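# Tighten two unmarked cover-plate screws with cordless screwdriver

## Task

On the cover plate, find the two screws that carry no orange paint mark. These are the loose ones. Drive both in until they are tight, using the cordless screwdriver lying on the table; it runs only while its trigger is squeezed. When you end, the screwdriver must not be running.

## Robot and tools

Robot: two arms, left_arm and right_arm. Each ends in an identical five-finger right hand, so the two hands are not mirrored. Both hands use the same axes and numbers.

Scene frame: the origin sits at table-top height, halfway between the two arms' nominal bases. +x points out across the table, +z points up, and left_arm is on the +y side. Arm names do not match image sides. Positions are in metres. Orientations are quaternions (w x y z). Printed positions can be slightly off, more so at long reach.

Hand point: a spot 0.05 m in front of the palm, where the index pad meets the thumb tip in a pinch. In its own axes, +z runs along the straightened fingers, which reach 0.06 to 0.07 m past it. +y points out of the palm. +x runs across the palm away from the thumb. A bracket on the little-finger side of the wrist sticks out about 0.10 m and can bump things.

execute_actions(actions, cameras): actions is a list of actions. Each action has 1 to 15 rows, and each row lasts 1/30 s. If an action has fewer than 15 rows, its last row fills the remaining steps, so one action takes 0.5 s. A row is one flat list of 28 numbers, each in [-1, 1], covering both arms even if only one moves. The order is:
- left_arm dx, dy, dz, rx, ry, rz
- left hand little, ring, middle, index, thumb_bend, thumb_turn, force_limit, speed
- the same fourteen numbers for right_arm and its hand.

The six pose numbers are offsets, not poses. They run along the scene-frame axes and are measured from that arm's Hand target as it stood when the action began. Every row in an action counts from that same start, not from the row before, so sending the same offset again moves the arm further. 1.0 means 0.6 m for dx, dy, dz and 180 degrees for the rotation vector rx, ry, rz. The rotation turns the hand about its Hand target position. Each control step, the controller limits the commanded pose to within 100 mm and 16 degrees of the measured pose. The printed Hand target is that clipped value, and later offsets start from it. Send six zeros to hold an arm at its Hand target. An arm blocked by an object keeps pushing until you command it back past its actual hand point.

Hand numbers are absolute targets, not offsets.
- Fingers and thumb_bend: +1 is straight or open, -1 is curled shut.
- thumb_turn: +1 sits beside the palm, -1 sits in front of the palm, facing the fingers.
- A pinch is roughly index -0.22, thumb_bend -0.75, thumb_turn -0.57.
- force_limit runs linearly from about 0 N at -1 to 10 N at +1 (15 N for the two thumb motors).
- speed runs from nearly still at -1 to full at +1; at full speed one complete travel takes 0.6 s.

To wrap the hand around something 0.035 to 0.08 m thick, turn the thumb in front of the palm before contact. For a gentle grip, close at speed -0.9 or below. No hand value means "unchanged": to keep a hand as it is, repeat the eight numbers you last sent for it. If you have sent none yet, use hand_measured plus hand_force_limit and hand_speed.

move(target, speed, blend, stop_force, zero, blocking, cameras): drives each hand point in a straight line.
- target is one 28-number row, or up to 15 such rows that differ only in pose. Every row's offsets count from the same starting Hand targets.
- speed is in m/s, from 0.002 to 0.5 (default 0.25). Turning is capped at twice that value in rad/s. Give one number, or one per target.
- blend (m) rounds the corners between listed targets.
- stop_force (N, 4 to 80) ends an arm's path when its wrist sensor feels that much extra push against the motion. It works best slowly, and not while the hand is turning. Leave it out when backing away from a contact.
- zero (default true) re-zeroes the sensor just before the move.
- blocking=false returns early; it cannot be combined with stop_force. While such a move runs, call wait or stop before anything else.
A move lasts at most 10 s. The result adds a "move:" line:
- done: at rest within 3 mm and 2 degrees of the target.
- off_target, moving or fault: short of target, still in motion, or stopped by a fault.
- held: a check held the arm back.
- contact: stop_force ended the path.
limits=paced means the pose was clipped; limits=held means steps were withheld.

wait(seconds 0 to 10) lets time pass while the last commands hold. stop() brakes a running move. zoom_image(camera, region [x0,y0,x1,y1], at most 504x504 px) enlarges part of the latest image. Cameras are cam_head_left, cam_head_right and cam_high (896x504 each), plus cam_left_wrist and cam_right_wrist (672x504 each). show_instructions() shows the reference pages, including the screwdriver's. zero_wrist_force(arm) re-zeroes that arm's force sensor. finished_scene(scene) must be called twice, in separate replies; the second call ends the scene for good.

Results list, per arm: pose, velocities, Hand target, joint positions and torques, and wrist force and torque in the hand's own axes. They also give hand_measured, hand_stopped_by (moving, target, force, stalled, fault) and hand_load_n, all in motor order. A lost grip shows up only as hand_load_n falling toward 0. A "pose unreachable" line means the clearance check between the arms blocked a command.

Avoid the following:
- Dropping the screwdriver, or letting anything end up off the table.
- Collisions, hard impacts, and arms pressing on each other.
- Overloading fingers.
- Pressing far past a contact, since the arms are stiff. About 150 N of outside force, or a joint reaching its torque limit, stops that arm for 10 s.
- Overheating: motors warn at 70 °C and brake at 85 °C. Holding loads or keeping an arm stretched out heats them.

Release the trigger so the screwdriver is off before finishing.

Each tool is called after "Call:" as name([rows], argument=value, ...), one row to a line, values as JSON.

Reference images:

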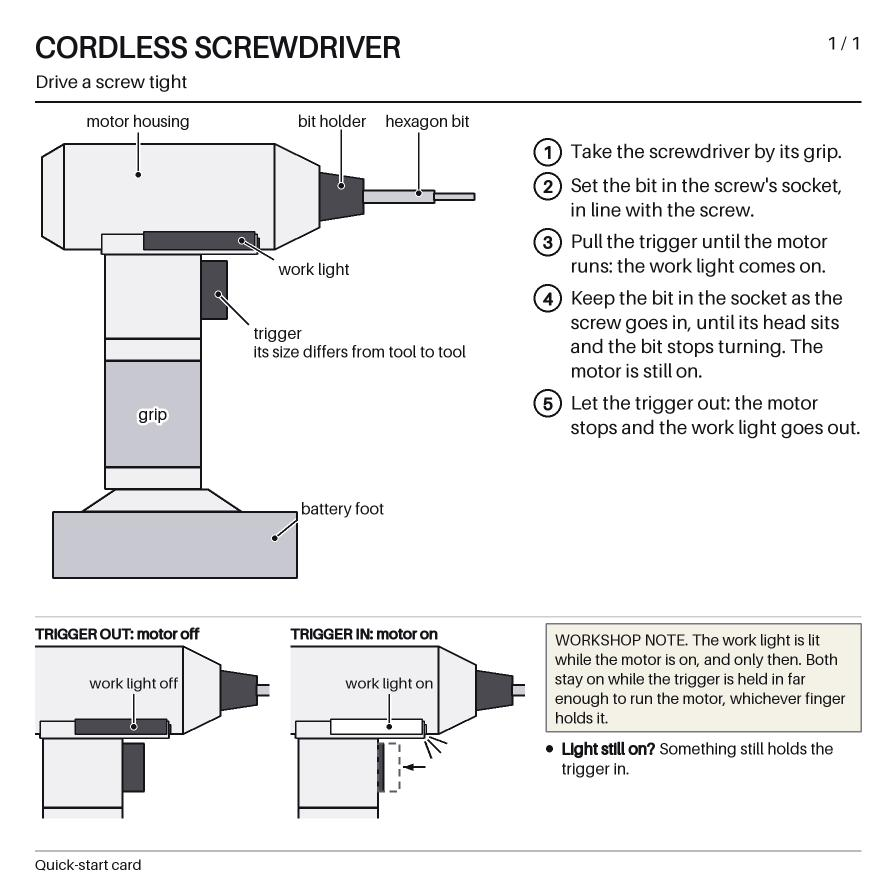

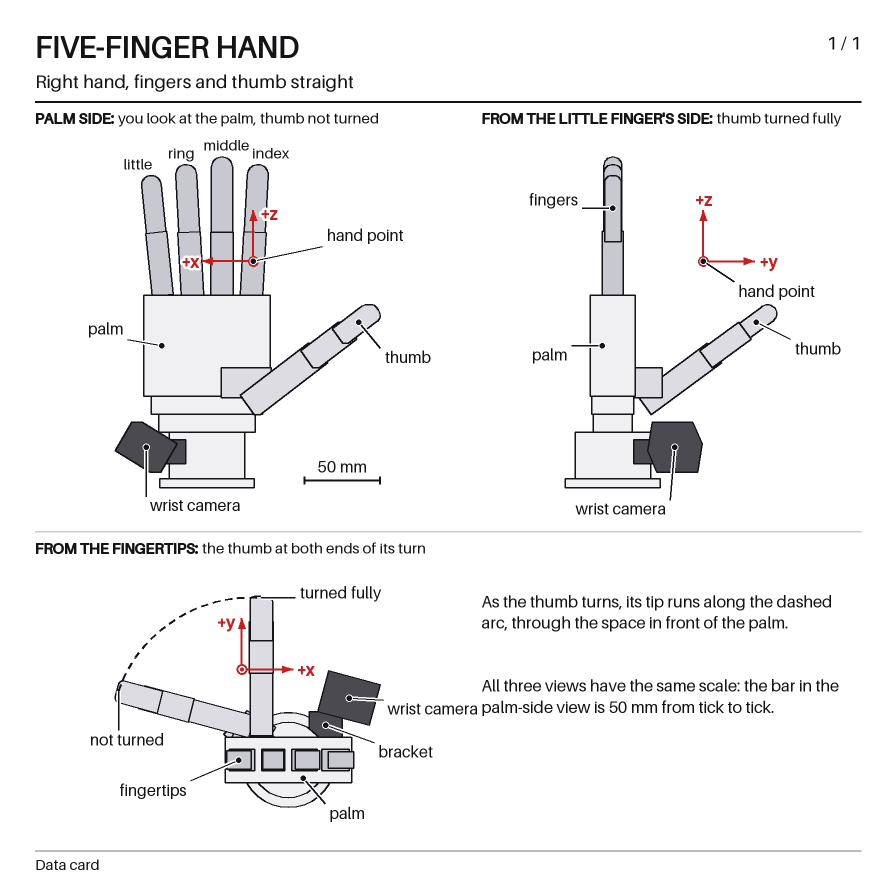

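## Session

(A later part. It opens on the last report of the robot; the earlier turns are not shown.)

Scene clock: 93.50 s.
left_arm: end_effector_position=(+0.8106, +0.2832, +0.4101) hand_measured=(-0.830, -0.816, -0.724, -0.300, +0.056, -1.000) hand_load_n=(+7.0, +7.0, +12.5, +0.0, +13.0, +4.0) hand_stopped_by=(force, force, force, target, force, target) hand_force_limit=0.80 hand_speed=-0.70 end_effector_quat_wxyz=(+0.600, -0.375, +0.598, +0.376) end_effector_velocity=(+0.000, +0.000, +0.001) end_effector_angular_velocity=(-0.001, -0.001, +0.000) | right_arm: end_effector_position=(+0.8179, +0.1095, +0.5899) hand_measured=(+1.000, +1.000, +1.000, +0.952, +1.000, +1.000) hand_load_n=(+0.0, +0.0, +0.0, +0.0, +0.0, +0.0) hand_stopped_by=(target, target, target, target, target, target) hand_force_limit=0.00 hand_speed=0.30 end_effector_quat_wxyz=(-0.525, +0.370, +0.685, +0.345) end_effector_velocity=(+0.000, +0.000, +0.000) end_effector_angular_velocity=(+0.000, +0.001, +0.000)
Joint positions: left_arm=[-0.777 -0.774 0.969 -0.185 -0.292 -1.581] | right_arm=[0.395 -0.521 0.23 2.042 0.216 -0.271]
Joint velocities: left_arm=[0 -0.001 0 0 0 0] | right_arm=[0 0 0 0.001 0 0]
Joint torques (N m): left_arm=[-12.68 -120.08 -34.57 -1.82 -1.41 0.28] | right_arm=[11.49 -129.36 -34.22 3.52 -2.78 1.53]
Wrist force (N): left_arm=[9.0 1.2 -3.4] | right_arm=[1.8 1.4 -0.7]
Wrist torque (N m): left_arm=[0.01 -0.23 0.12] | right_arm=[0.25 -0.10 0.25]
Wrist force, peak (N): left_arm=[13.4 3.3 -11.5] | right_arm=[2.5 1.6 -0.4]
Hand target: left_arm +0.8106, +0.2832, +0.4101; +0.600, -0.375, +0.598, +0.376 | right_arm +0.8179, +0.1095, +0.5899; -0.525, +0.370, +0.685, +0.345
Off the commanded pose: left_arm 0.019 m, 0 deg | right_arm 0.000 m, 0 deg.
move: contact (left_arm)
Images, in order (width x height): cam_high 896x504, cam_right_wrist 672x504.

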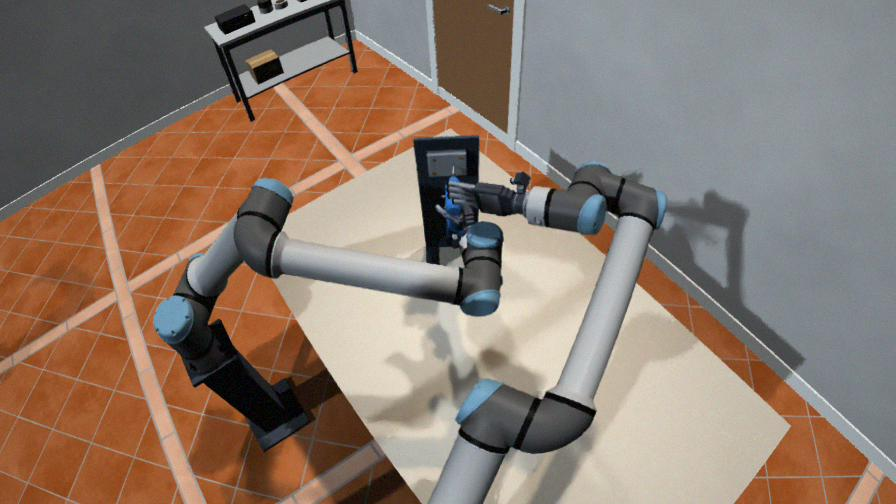

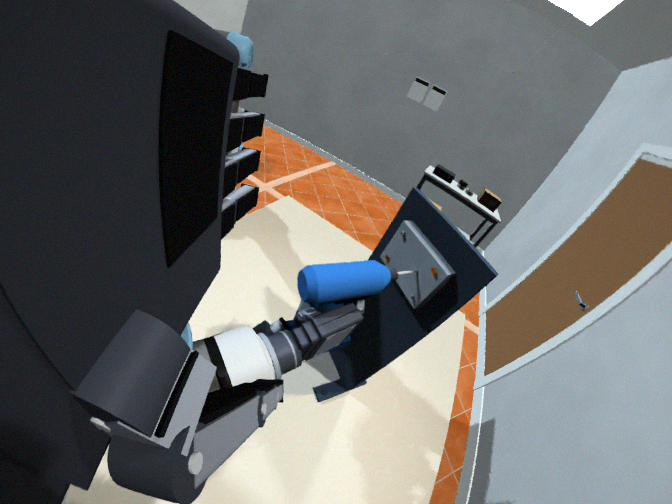

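Call:
move(target=[-0.0085,-0.0103,0,0,0,0,-0.99,-0.99,-0.99,-0.3,-0.99,-1,0.8,-0.7,0,0,0,0,0,0,1,1,1,1,1,1,0.0,0.3], speed=0.03, cameras=[])

Call:
move(target=[-0.0128,0.0107,-0.045,0,0,0,-0.99,-0.99,-0.99,-0.3,-0.99,-1,0.8,-0.7,0,0,0,0,0,0,1,1,1,1,1,1,0.0,0.3], speed=0.05, stop_force=8, cameras=[])

Call:
move(target=[0.032,0.0385,0,0,0,0,-0.99,-0.99,-0.99,-0.3,-0.99,-1,0.8,-0.7,0,0,0,0,0,0,1,1,1,1,1,1,0.0,0.3], speed=0.01, stop_force=5, cameras=["cam_high","cam_right_wrist"])

Call:
zoom_image(camera="cam_right_wrist", region=[370, 220, 470, 320])

Scene clock: 94.50 s.
left_arm: end_effector_position=(+0.8054, +0.2769, +0.4101) hand_measured=(-0.830, -0.816, -0.724, -0.300, +0.056, -1.000) hand_load_n=(+7.0, +7.5, +13.0, +0.5, +12.5, +4.5) hand_stopped_by=(force, force, force, target, force, target) hand_force_limit=0.80 hand_speed=-0.70 end_effector_quat_wxyz=(+0.600, -0.375, +0.598, +0.376) end_effector_velocity=(+0.000, -0.001, +0.001) end_effector_angular_velocity=(-0.001, -0.001, -0.002) | right_arm: end_effector_position=(+0.8179, +0.1095, +0.5899) hand_measured=(+1.000, +1.000, +1.000, +0.952, +1.000, +1.000) hand_load_n=(+0.0, +0.0, +0.0, +0.0, +0.0, +0.0) hand_stopped_by=(target, target, target, target, target, target) hand_force_limit=0.00 hand_speed=0.30 end_effector_quat_wxyz=(-0.525, +0.370, +0.685, +0.345) end_effector_velocity=(+0.000, +0.000, +0.000) end_effector_angular_velocity=(+0.000, +0.001, +0.000)
Joint positions: left_arm=[-0.785 -0.776 0.973 -0.187 -0.3 -1.581] | right_arm=[0.395 -0.521 0.23 2.042 0.216 -0.271]
Joint velocities: left_arm=[-0.001 -0.001 0 0 0.001 0] | right_arm=[0 0 0 0.001 0 0]
Joint torques (N m): left_arm=[7.13 -116.59 -37.18 -1.51 0.37 4.54] | right_arm=[11.06 -129.55 -34.57 3.8 -2.83 1.71]
Wrist force (N): left_arm=[8.5 0.4 -0.2] | right_arm=[2.0 1.5 -0.3]
Wrist torque (N m): left_arm=[-0.03 -0.20 0.14] | right_arm=[0.25 -0.14 0.26]
Wrist force, peak (N): left_arm=[9.0 2.0 -3.0] | right_arm=[2.1 1.8 -0.5]
Hand target: left_arm +0.8055, +0.2770, +0.4101; +0.600, -0.375, +0.598, +0.376 | right_arm +0.8179, +0.1095, +0.5899; -0.525, +0.370, +0.685, +0.345
Off the commanded pose: left_arm 0.000 m, 0 deg | right_arm 0.000 m, 0 deg.
move: done
No camera images: "cameras" was empty.

Scene clock: 96.07 s.
left_arm: end_effector_position=(+0.7977, +0.2835, +0.3832) hand_measured=(-0.830, -0.816, -0.724, -0.300, +0.056, -1.000) hand_load_n=(+7.0, +7.0, +13.0, +0.0, +13.0, +4.5) hand_stopped_by=(force, force, force, target, force, target) hand_force_limit=0.80 hand_speed=-0.70 end_effector_quat_wxyz=(+0.600, -0.375, +0.598, +0.376) end_effector_velocity=(+0.000, -0.001, +0.000) end_effector_angular_velocity=(+0.001, +0.001, +0.000) | right_arm: end_effector_position=(+0.8179, +0.1095, +0.5899) hand_measured=(+1.000, +1.000, +1.000, +0.952, +1.000, +1.000) hand_load_n=(+0.0, +0.0, +0.0, +0.0, +0.0, +0.0) hand_stopped_by=(target, target, target, target, target, target) hand_force_limit=0.00 hand_speed=0.30 end_effector_quat_wxyz=(-0.525, +0.370, +0.685, +0.345) end_effector_velocity=(+0.001, +0.000, -0.002) end_effector_angular_velocity=(-0.001, +0.002, +0.000)
Joint positions: left_arm=[-0.785 -0.784 1.035 -0.241 -0.3 -1.581] | right_arm=[0.395 -0.521 0.23 2.042 0.216 -0.271]
Joint velocities: left_arm=[-0.001 0 0 0 0 0.001] | right_arm=[0 0.002 0 0.001 0 0]
Joint torques (N m): left_arm=[-13.52 -92.94 -53.97 4.61 0.89 3.81] | right_arm=[11.14 -129.62 -35.5 4.2 -2.85 1.61]
Wrist force (N): left_arm=[8.4 0.7 -0.4] | right_arm=[2.1 1.3 -0.8]
Wrist torque (N m): left_arm=[0.04 -0.18 0.16] | right_arm=[0.25 -0.14 0.27]
Wrist force, peak (N): left_arm=[9.4 1.0 0.2] | right_arm=[2.5 2.0 -0.5]
Hand target: left_arm +0.7978, +0.2835, +0.3831; +0.600, -0.375, +0.598, +0.376 | right_arm +0.8179, +0.1095, +0.5899; -0.525, +0.370, +0.685, +0.345
Off the commanded pose: left_arm 0.000 m, 0 deg | right_arm 0.000 m, 0 deg.
move: done
No camera images: "cameras" was empty.

Scene clock: 98.07 s.
left_arm: end_effector_position=(+0.8024, +0.2890, +0.3831) hand_measured=(-0.830, -0.816, -0.724, -0.300, +0.056, -1.000) hand_load_n=(+7.0, +7.0, +13.0, +0.0, +13.0, +4.0) hand_stopped_by=(force, force, force, target, force, target) hand_force_limit=0.80 hand_speed=-0.70 end_effector_quat_wxyz=(+0.600, -0.375, +0.598, +0.376) end_effector_velocity=(+0.000, +0.000, +0.000) end_effector_angular_velocity=(+0.000, +0.000, +0.000) | right_arm: end_effector_position=(+0.8179, +0.1095, +0.5899) hand_measured=(+1.000, +1.000, +1.000, +0.952, +1.000, +1.000) hand_load_n=(+0.0, +0.0, +0.0, +0.0, +0.0, +0.0) hand_stopped_by=(target, target, target, target, target, target) hand_force_limit=0.00 hand_speed=0.30 end_effector_quat_wxyz=(-0.525, +0.370, +0.685, +0.345) end_effector_velocity=(+0.000, +0.000, +0.000) end_effector_angular_velocity=(+0.000, -0.001, +0.000)
Joint positions: left_arm=[-0.778 -0.782 1.032 -0.239 -0.293 -1.581] | right_arm=[0.395 -0.521 0.23 2.042 0.216 -0.271]
Joint velocities: left_arm=[0 0 0 0 0 0] | right_arm=[0 0 0 0 0 0]
Joint torques (N m): left_arm=[-10.16 -117.55 -34.28 -1.78 -1.69 2.79] | right_arm=[8.47 -129.35 -37.14 4.88 -2.59 1.74]
Wrist force (N): left_arm=[9.4 1.8 -3.5] | right_arm=[2.1 1.5 -0.5]
Wrist torque (N m): left_arm=[0.07 -0.25 0.16] | right_arm=[0.26 -0.15 0.27]
Wrist force, peak (N): left_arm=[14.1 3.8 -13.0] | right_arm=[2.1 1.9 -0.9]
Hand target: left_arm +0.8024, +0.2890, +0.3831; +0.600, -0.375, +0.598, +0.376 | right_arm +0.8179, +0.1095, +0.5899; -0.525, +0.370, +0.685, +0.345
Off the commanded pose: left_arm 0.023 m, 0 deg | right_arm 0.000 m, 0 deg.
move: contact (left_arm)
Images, in order (width x height): cam_high 896x504, cam_right_wrist 672x504.

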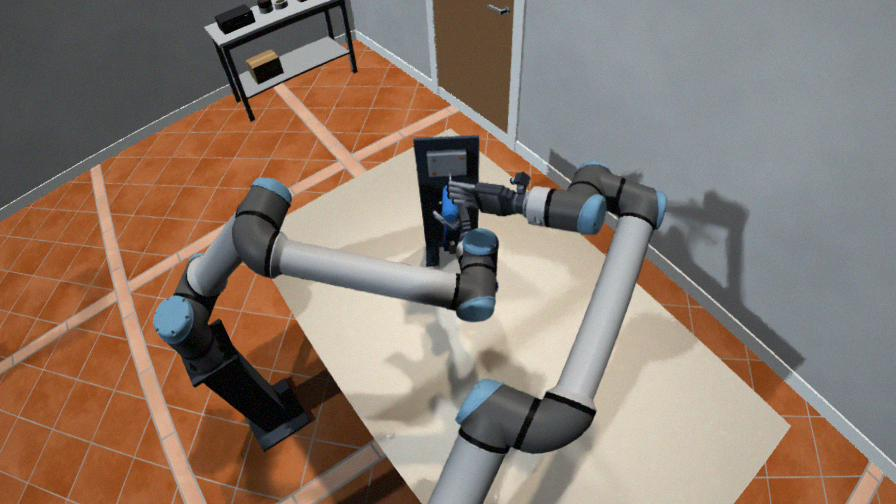

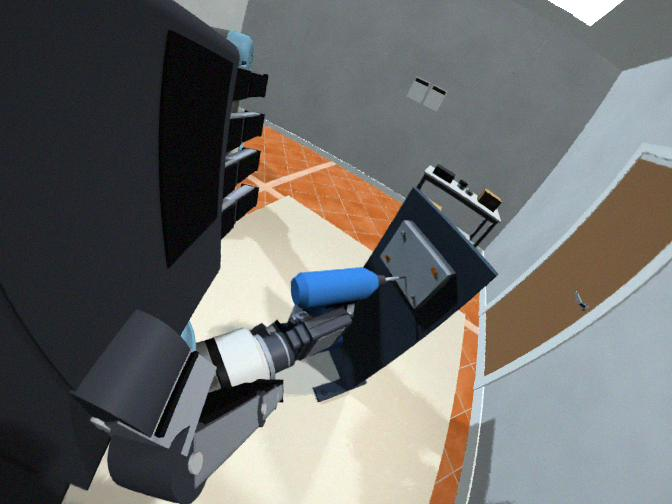

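Scaled by 5.040 from the camera's 672x504 image, which has a finer 960x720 frame.

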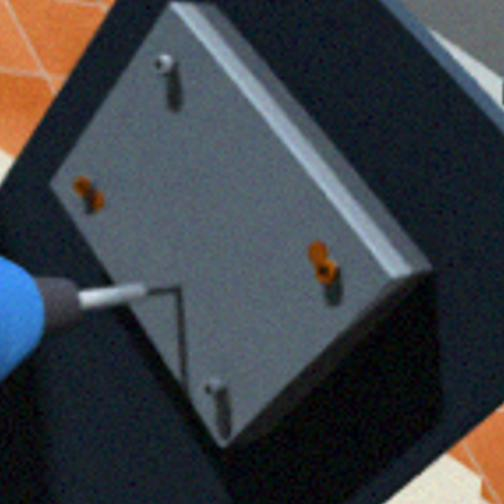

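Call:
move(target=[-0.0387,-0.0543,0,0,0,0,-0.99,-0.99,-0.99,-0.3,-0.99,-1,0.8,-0.7,0,0,0,0,0,0,1,1,1,1,1,1,0.0,0.3], speed=0.05, cameras=["cam_high","cam_right_wrist","cam_head_left","cam_head_right"])

Call:
zoom_image(camera="cam_right_wrist", region=[270, 220, 430, 340])

Call:
zoom_image(camera="cam_high", region=[415, 130, 485, 230])

Call:
zoom_image(camera="cam_head_left", region=[290, 60, 420, 190])

Call:
zoom_image(camera="cam_head_right", region=[290, 60, 420, 190])

Scene clock: 99.83 s.
left_arm: end_effector_position=(+0.7790, +0.2563, +0.3831) hand_measured=(-0.830, -0.816, -0.724, -0.300, +0.056, -1.000) hand_load_n=(+7.0, +7.5, +13.0, +0.0, +13.0, +4.5) hand_stopped_by=(force, force, force, target, force, target) hand_force_limit=0.80 hand_speed=-0.70 end_effector_quat_wxyz=(+0.600, -0.375, +0.598, +0.376) end_effector_velocity=(+0.002, +0.002, -0.001) end_effector_angular_velocity=(+0.001, +0.000, -0.001) | right_arm: end_effector_position=(+0.8179, +0.1095, +0.5899) hand_measured=(+1.000, +1.000, +1.000, +0.952, +1.000, +1.000) hand_load_n=(+0.0, +0.0, +0.0, +0.0, +0.0, +0.0) hand_stopped_by=(target, target, target, target, target, target) hand_force_limit=0.00 hand_speed=0.30 end_effector_quat_wxyz=(-0.525, +0.370, +0.685, +0.345) end_effector_velocity=(+0.000, +0.000, +0.000) end_effector_angular_velocity=(+0.000, +0.000, +0.000)
Joint positions: left_arm=[-0.818 -0.785 1.036 -0.243 -0.333 -1.58] | right_arm=[0.395 -0.521 0.23 2.042 0.216 -0.271]
Joint velocities: left_arm=[0.003 0.001 0 0 0.004 -0.001] | right_arm=[0 0 0 0 0 0]
Joint torques (N m): left_arm=[14.12 -115.91 -34.02 -1.47 3.18 3.92] | right_arm=[8.38 -129.18 -38.14 5.25 -2.81 1.71]
Wrist force (N): left_arm=[8.3 0.5 0.3] | right_arm=[1.9 1.4 -0.6]
Wrist torque (N m): left_arm=[-0.03 -0.18 0.14] | right_arm=[0.24 -0.11 0.26]
Wrist force, peak (N): left_arm=[9.6 1.7 -4.2] | right_arm=[2.4 1.7 -0.6]
Hand target: left_arm +0.7791, +0.2565, +0.3831; +0.600, -0.375, +0.598, +0.376 | right_arm +0.8179, +0.1095, +0.5899; -0.525, +0.370, +0.685, +0.345
Off the commanded pose: left_arm 0.000 m, 0 deg | right_arm 0.000 m, 0 deg.
move: done
Images, in order (width x height): cam_head_left 896x504, cam_head_right 896x504, cam_high 896x504, cam_right_wrist 672x504.

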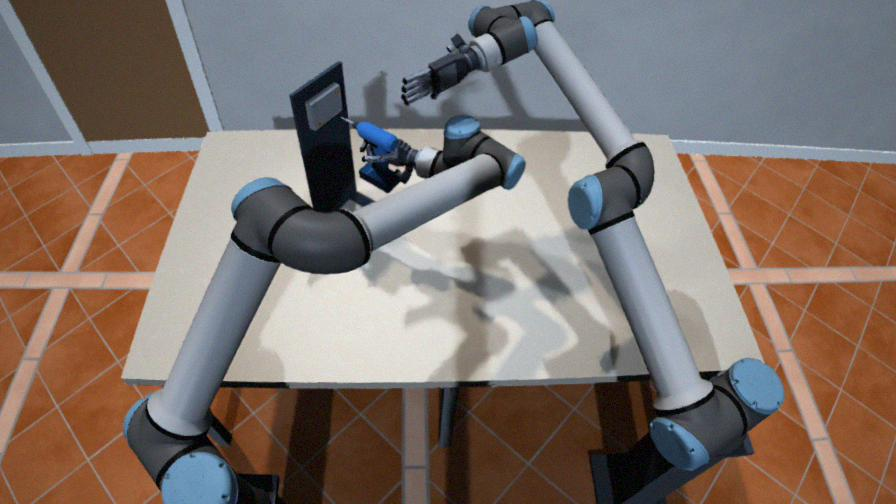

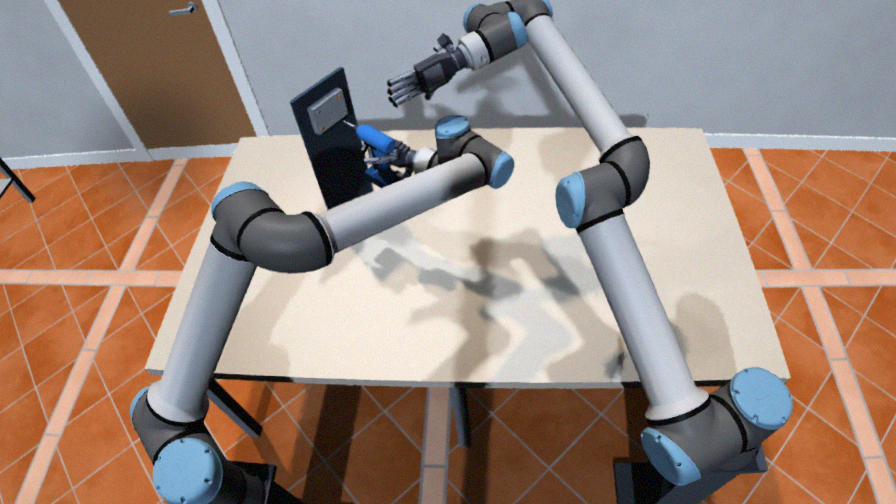

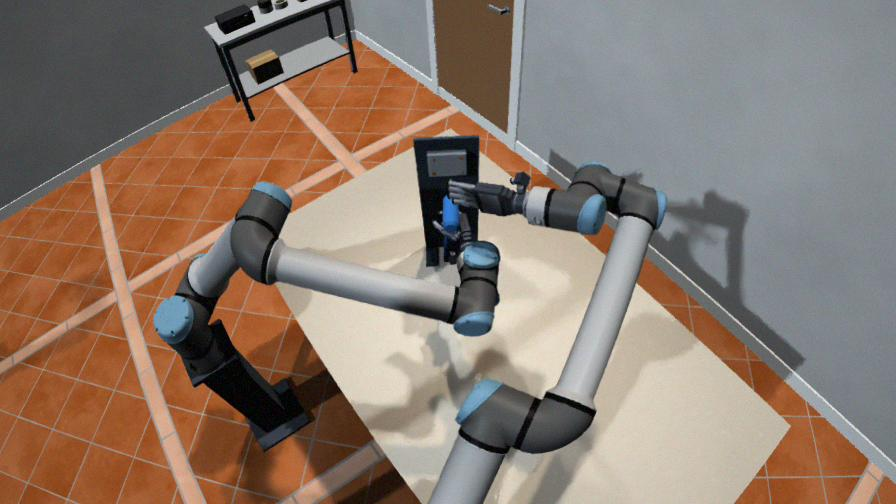

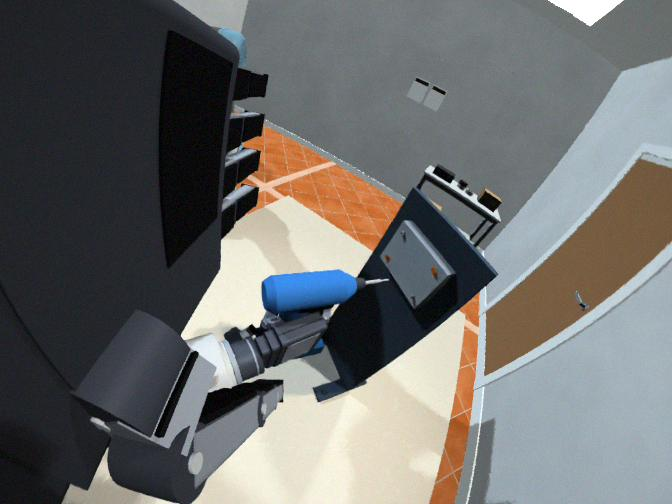

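Scaled by 3.150 from the camera's 672x504 image, which has a finer 960x720 frame.

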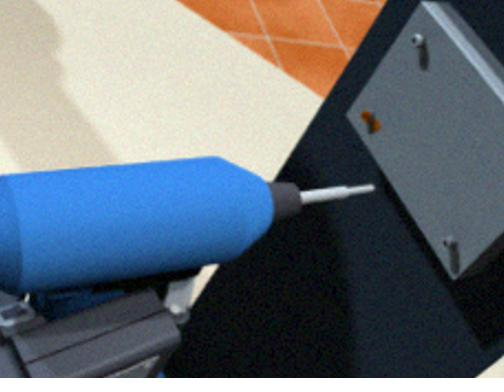

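Scaled by 5.040.

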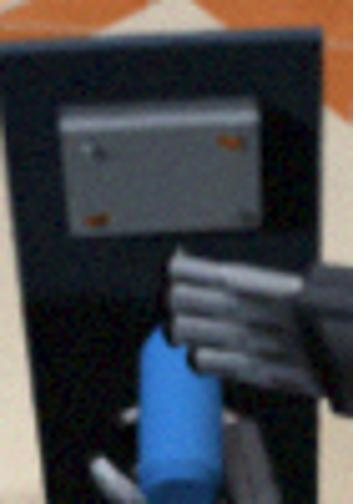

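Scaled by 3.877.

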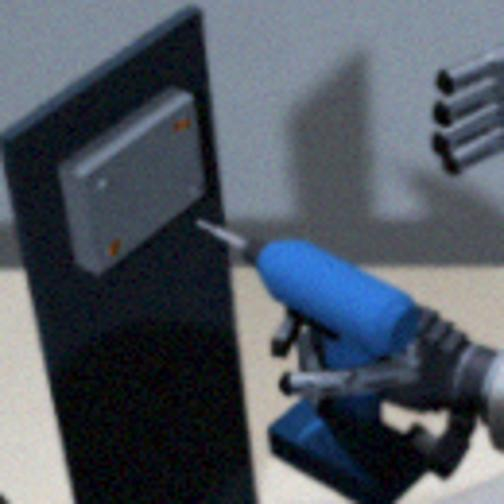

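Scaled by 3.877.

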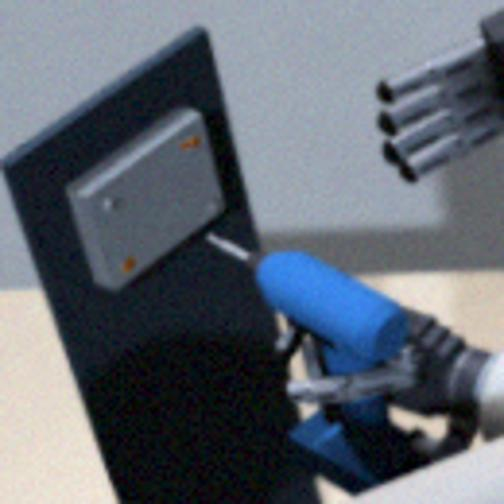

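Call:
move(target=[-0.0732,0.042,0.0898,0,0,0,-0.99,-0.99,-0.99,-0.3,-0.99,-1,0.8,-0.7,0,0,0,0,0,0,1,1,1,1,1,1,0.0,0.3], speed=0.06, cameras=["cam_high","cam_right_wrist","cam_head_left","cam_head_right"])

Call:
zoom_image(camera="cam_right_wrist", region=[270, 200, 430, 320])

Call:
zoom_image(camera="cam_high", region=[415, 130, 485, 230])

Call:
zoom_image(camera="cam_head_left", region=[290, 60, 420, 190])

Call:
zoom_image(camera="cam_head_right", region=[290, 60, 420, 190])

Scene clock: 101.70 s.
left_arm: end_effector_position=(+0.7352, +0.2816, +0.4372) hand_measured=(-0.830, -0.816, -0.724, -0.300, +0.056, -1.000) hand_load_n=(+7.0, +7.5, +13.0, +0.0, +13.0, +4.5) hand_stopped_by=(force, force, force, target, force, target) hand_force_limit=0.80 hand_speed=-0.70 end_effector_quat_wxyz=(+0.600, -0.375, +0.598, +0.376) end_effector_velocity=(+0.001, -0.001, +0.000) end_effector_angular_velocity=(-0.002, -0.003, -0.001) | right_arm: end_effector_position=(+0.8179, +0.1095, +0.5899) hand_measured=(+1.000, +1.000, +1.000, +0.952, +1.000, +1.000) hand_load_n=(+0.0, -0.5, +0.0, +0.0, +0.0, +0.0) hand_stopped_by=(target, target, target, target, target, target) hand_force_limit=0.00 hand_speed=0.30 end_effector_quat_wxyz=(-0.525, +0.370, +0.685, +0.345) end_effector_velocity=(+0.000, +0.000, +0.001) end_effector_angular_velocity=(+0.000, -0.001, +0.000)
Joint positions: left_arm=[-0.832 -0.901 1.14 -0.231 -0.347 -1.579] | right_arm=[0.395 -0.521 0.23 2.042 0.216 -0.271]
Joint velocities: left_arm=[-0.001 0.002 -0.003 0 0.001 -0.002] | right_arm=[0 -0.001 0 0 0 0]
Joint torques (N m): left_arm=[2.75 -74.43 -53.96 -0.56 0.41 4] | right_arm=[8.08 -128.98 -38.69 5.28 -2.67 1.66]
Wrist force (N): left_arm=[8.2 0.7 0.0] | right_arm=[2.1 1.8 -0.6]
Wrist torque (N m): left_arm=[0.01 -0.17 0.14] | right_arm=[0.30 -0.14 0.27]
Wrist force, peak (N): left_arm=[9.5 0.2 -0.1] | right_arm=[2.6 1.8 -0.4]
Hand target: left_arm +0.7353, +0.2816, +0.4371; +0.600, -0.375, +0.598, +0.376 | right_arm +0.8179, +0.1095, +0.5899; -0.525, +0.370, +0.685, +0.345
Off the commanded pose: left_arm 0.000 m, 0 deg | right_arm 0.000 m, 0 deg.
move: done
Images, in order (width x height): cam_head_left 896x504, cam_head_right 896x504, cam_high 896x504, cam_right_wrist 672x504.

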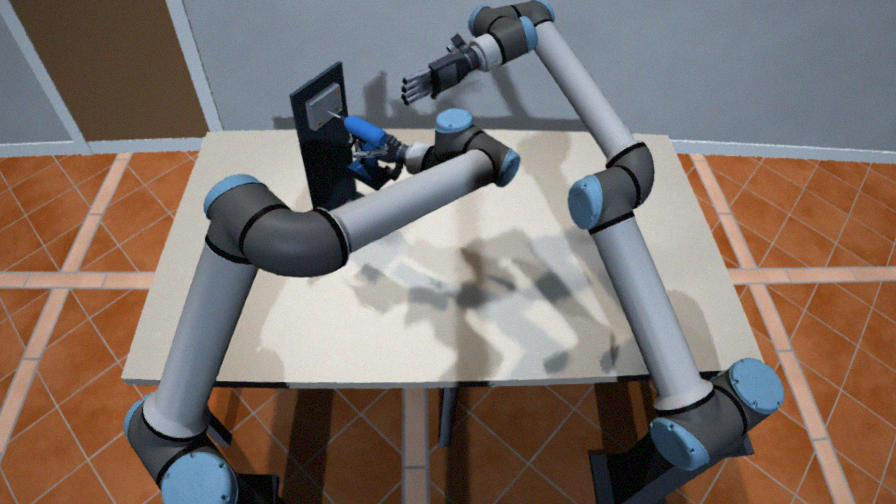

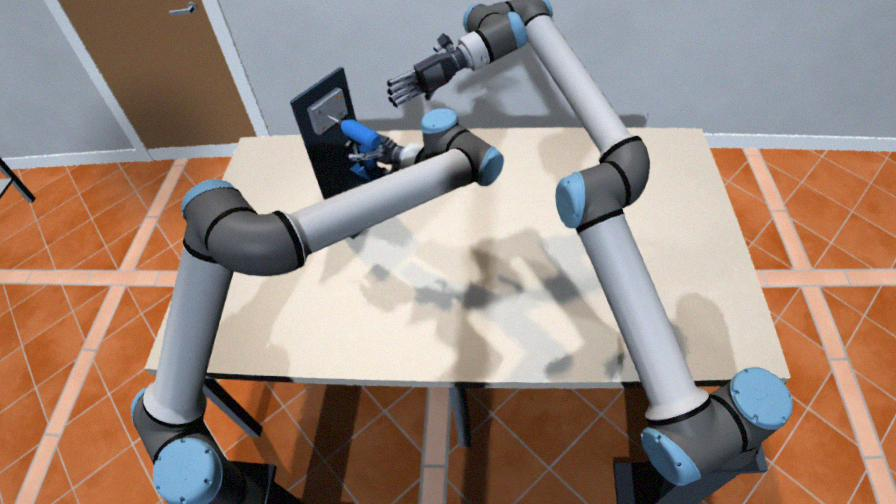

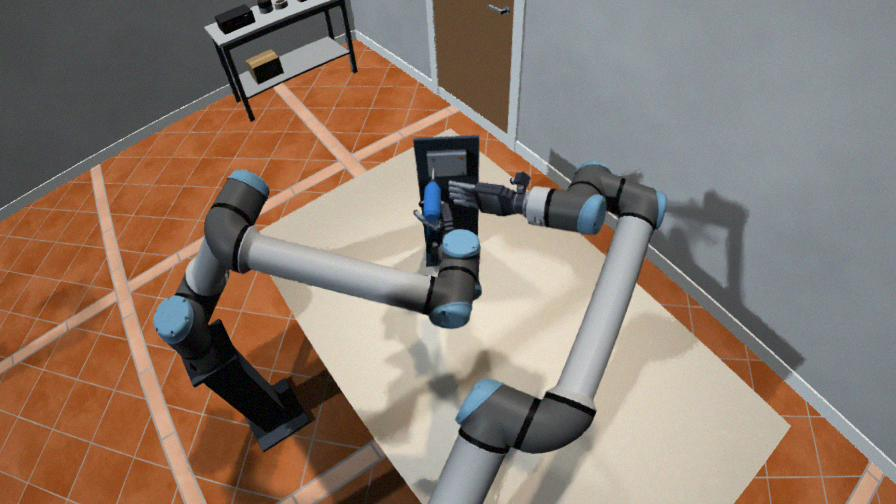

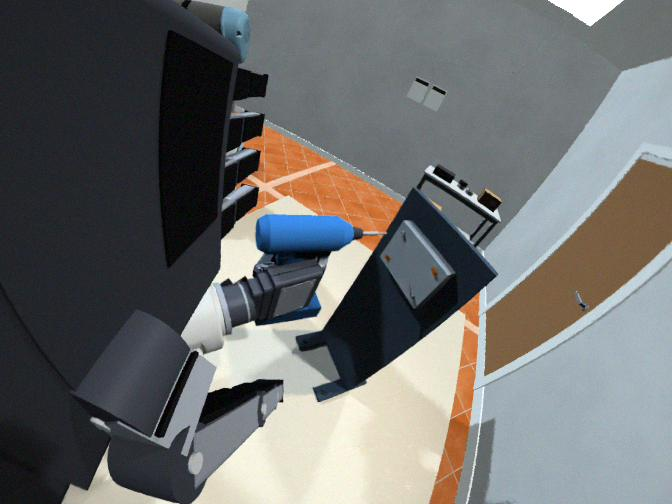

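Scaled by 3.150 from the camera's 672x504 image, which has a finer 960x720 frame.

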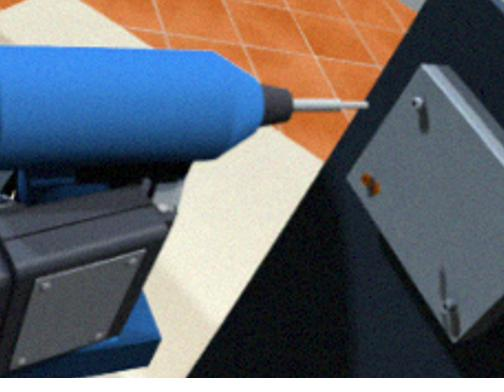

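Scaled by 5.040.

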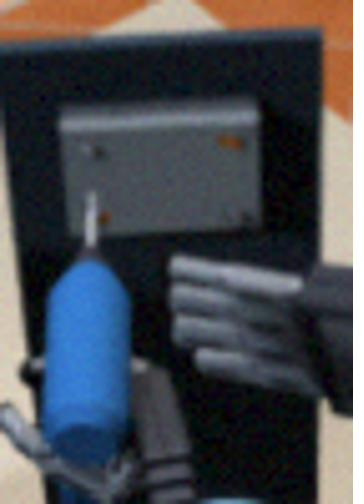

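Scaled by 3.877.

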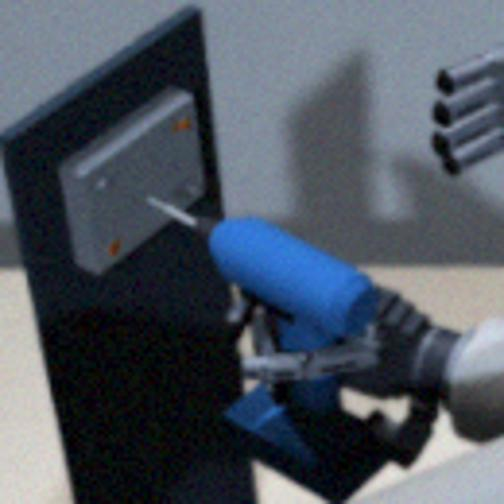

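Scaled by 3.877.

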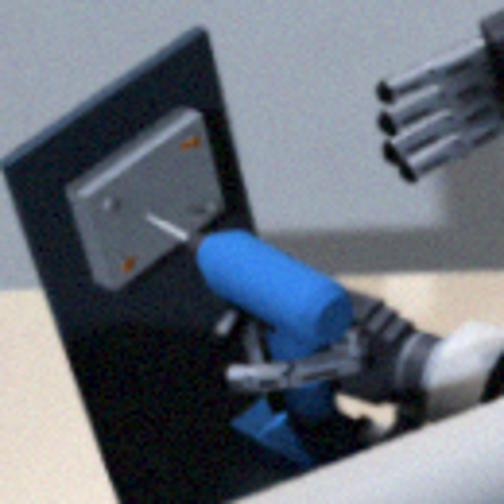

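Call:
move(target=[0.0242,0.0339,0,0,0,0,-0.99,-0.99,-0.99,-0.3,-0.99,-1,0.8,-0.7,0,0,0,0,0,0,1,1,1,1,1,1,0.0,0.3], speed=0.04, stop_force=8, cameras=["cam_high","cam_right_wrist","cam_head_left","cam_head_right"])

Call:
zoom_image(camera="cam_right_wrist", region=[270, 200, 430, 320])

Call:
zoom_image(camera="cam_high", region=[415, 130, 485, 230])

Call:
zoom_image(camera="cam_head_left", region=[290, 60, 420, 190])

Call:
zoom_image(camera="cam_head_right", region=[290, 60, 420, 190])

Scene clock: 103.63 s.
left_arm: end_effector_position=(+0.7499, +0.3019, +0.4372) hand_measured=(-0.830, -0.816, -0.724, -0.300, +0.056, -1.000) hand_load_n=(+7.0, +7.5, +13.5, +0.0, +13.0, +4.5) hand_stopped_by=(force, force, force, target, force, target) hand_force_limit=0.80 hand_speed=-0.70 end_effector_quat_wxyz=(+0.600, -0.375, +0.598, +0.376) end_effector_velocity=(+0.000, +0.000, +0.000) end_effector_angular_velocity=(-0.001, -0.002, +0.000) | right_arm: end_effector_position=(+0.8179, +0.1095, +0.5899) hand_measured=(+1.000, +1.000, +1.000, +0.952, +1.000, +1.000) hand_load_n=(+0.0, +0.0, +0.0, +0.0, +0.0, +0.0) hand_stopped_by=(target, target, target, target, target, target) hand_force_limit=0.00 hand_speed=0.30 end_effector_quat_wxyz=(-0.525, +0.370, +0.685, +0.345) end_effector_velocity=(+0.000, +0.000, -0.001) end_effector_angular_velocity=(+0.000, +0.001, +0.000)
Joint positions: left_arm=[-0.806 -0.899 1.138 -0.229 -0.321 -1.58] | right_arm=[0.395 -0.521 0.23 2.042 0.216 -0.271]
Joint velocities: left_arm=[0 0 0 -0.001 0 -0.001] | right_arm=[0 0.001 0 0 0 0]
Joint torques (N m): left_arm=[-14.14 -81.73 -44.88 2.27 -2.2 -2.8] | right_arm=[7.76 -127.67 -40.26 5.36 -2.85 1.58]
Wrist force (N): left_arm=[8.3 0.6 -0.3] | right_arm=[2.0 1.3 -0.4]
Wrist torque (N m): left_arm=[0.01 -0.16 0.15] | right_arm=[0.21 -0.14 0.26]
Wrist force, peak (N): left_arm=[8.7 1.1 -1.3] | right_arm=[2.3 1.9 -0.8]
Hand target: left_arm +0.7499, +0.3020, +0.4372; +0.600, -0.375, +0.598, +0.376 | right_arm +0.8179, +0.1095, +0.5899; -0.525, +0.370, +0.685, +0.345
Off the commanded pose: left_arm 0.000 m, 0 deg | right_arm 0.000 m, 0 deg.
move: done
Images, in order (width x height): cam_head_left 896x504, cam_head_right 896x504, cam_high 896x504, cam_right_wrist 672x504.

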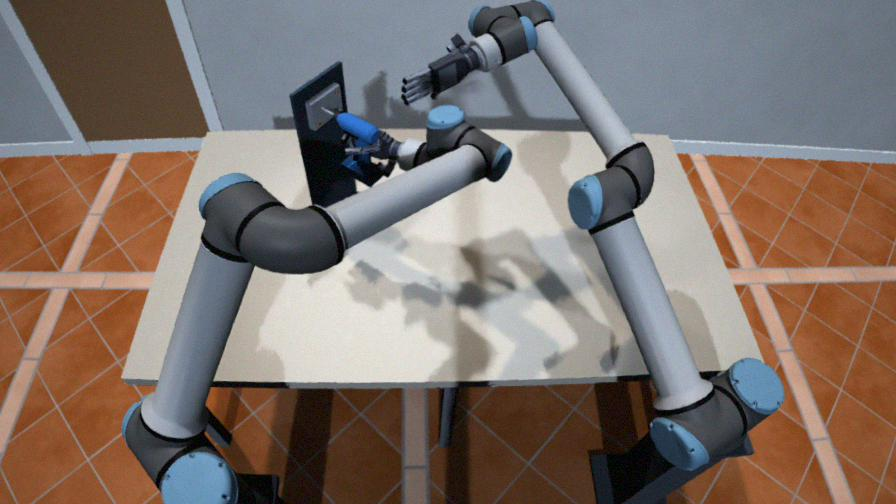

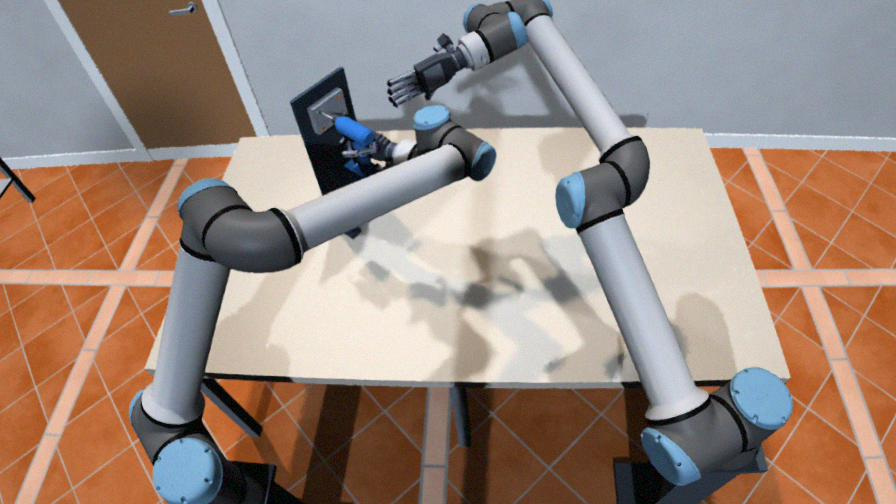

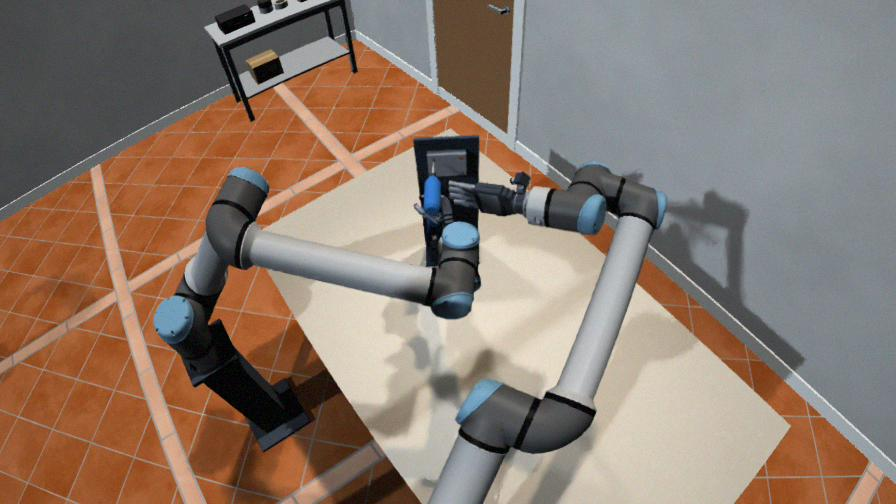

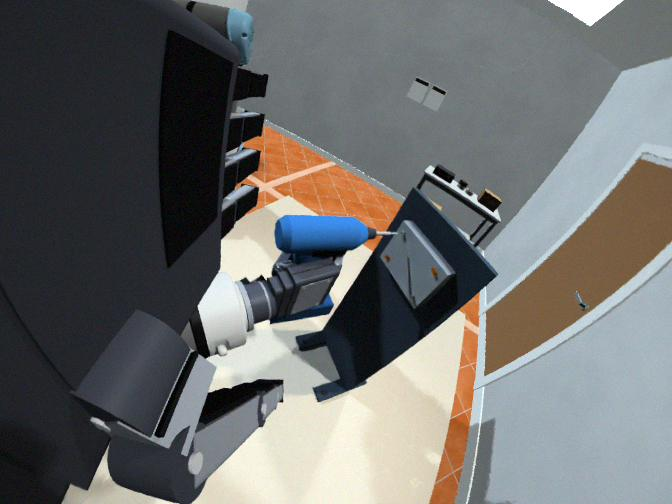

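Scaled by 3.150 from the camera's 672x504 image, which has a finer 960x720 frame.

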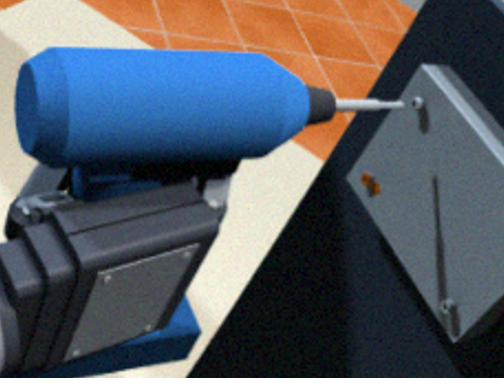

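Scaled by 5.040.

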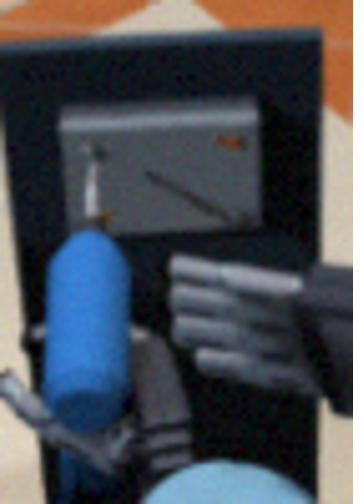

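Scaled by 3.877.

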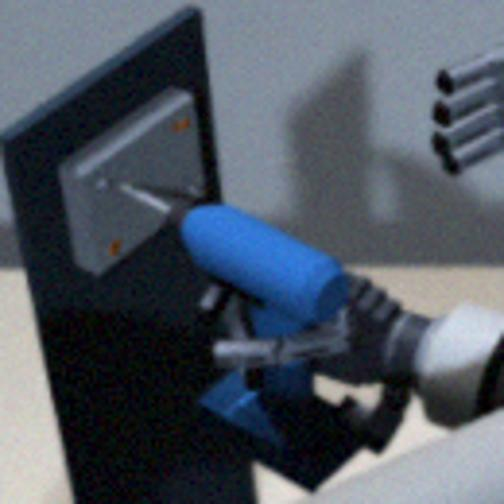

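Scaled by 3.877.

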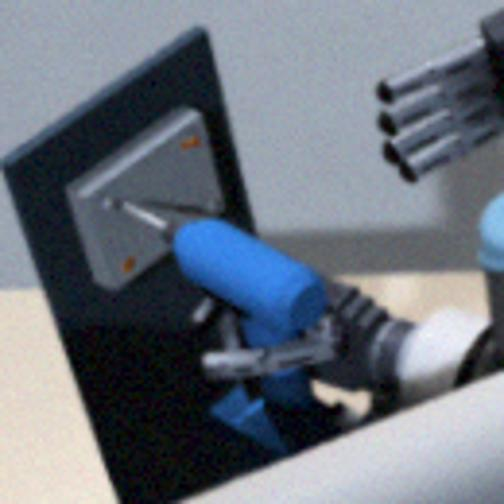

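Call:
execute_actions([
  [[0,0,0,0,0,0,-0.99,-0.99,-0.99,-0.9,-0.99,-1,0.6,-0.2,0,0,0,0,0,0,1,1,1,1,1,1,0.0,0.3]],
  [[0,0,0,0,0,0,-0.99,-0.99,-0.99,-0.9,-0.99,-1,0.6,-0.2,0,0,0,0,0,0,1,1,1,1,1,1,0.0,0.3]],
], cameras=["cam_right_wrist","cam_high"])

Call:
zoom_image(camera="cam_right_wrist", region=[350, 200, 450, 275])

Scene clock: 105.63 s.
left_arm: end_effector_position=(+0.7499, +0.3019, +0.4371) hand_measured=(-0.830, -0.816, -0.724, -0.864, +0.056, -1.000) hand_load_n=(+2.5, +0.0, +13.0, +15.5, +13.0, +5.0) hand_stopped_by=(force, force, force, force, force, target) hand_force_limit=0.60 hand_speed=-0.20 end_effector_quat_wxyz=(+0.600, -0.375, +0.598, +0.376) end_effector_velocity=(+0.000, +0.001, +0.000) end_effector_angular_velocity=(+0.000, +0.000, +0.001) | right_arm: end_effector_position=(+0.8179, +0.1095, +0.5899) hand_measured=(+1.000, +1.000, +1.000, +0.952, +1.000, +1.000) hand_load_n=(+0.0, +0.0, +0.0, +0.0, +0.0, +0.5) hand_stopped_by=(target, target, target, target, target, target) hand_force_limit=0.00 hand_speed=0.30 end_effector_quat_wxyz=(-0.525, +0.370, +0.685, +0.345) end_effector_velocity=(-0.001, +0.000, +0.001) end_effector_angular_velocity=(+0.000, -0.001, +0.000)
Joint positions: left_arm=[-0.806 -0.899 1.138 -0.229 -0.321 -1.58] | right_arm=[0.395 -0.521 0.23 2.042 0.216 -0.271]
Joint velocities: left_arm=[0.001 0 0 0 -0.001 -0.001] | right_arm=[0 -0.001 0 0 0 0]
Joint torques (N m): left_arm=[-8.99 -96.49 -33.58 -1.56 0.96 -1.58] | right_arm=[7.08 -128.54 -40.27 5.35 -2.75 1.5]
Wrist force (N): left_arm=[8.2 0.9 0.0] | right_arm=[2.2 1.2 -0.4]
Wrist torque (N m): left_arm=[0.05 -0.18 0.16] | right_arm=[0.20 -0.18 0.27]
Wrist force, peak (N): left_arm=[8.8 0.8 0.3] | right_arm=[2.3 1.9 -0.8]
Hand target: left_arm +0.7499, +0.3020, +0.4372; +0.600, -0.375, +0.598, +0.376 | right_arm +0.8179, +0.1095, +0.5899; -0.525, +0.370, +0.685, +0.345
Off the commanded pose: left_arm 0.000 m, 0 deg | right_arm 0.000 m, 0 deg.
Images, in order (width x height): cam_high 896x504, cam_right_wrist 672x504.

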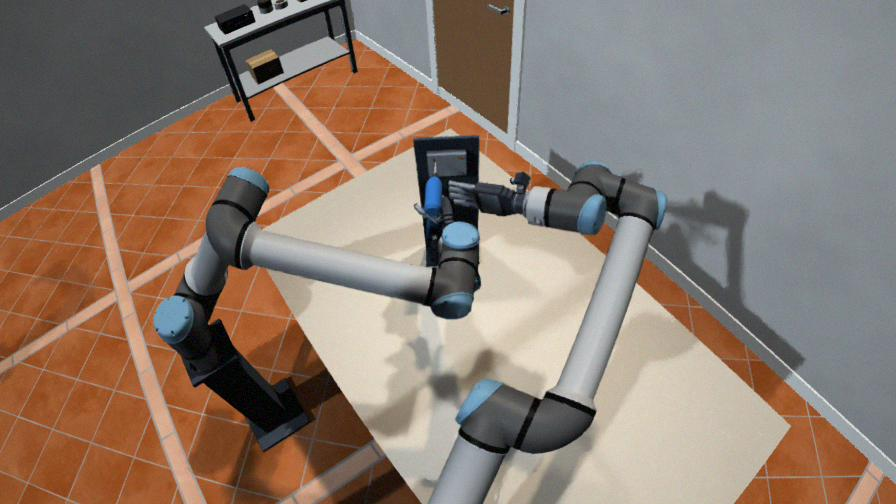

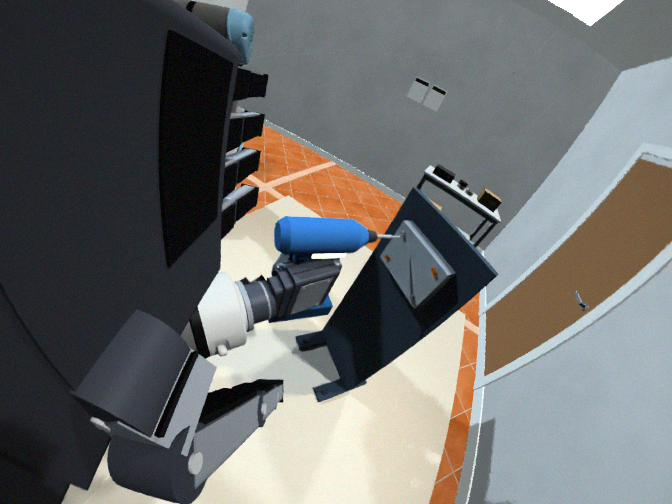

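Scaled by 5.040 from the camera's 672x504 image, which has a finer 960x720 frame.

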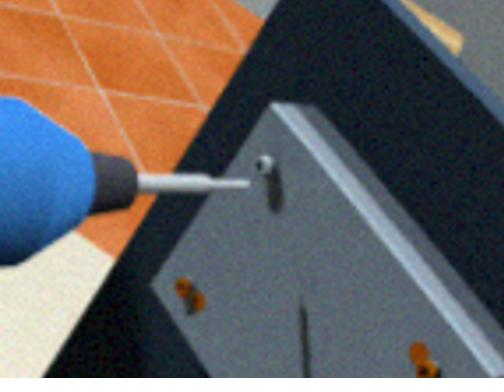

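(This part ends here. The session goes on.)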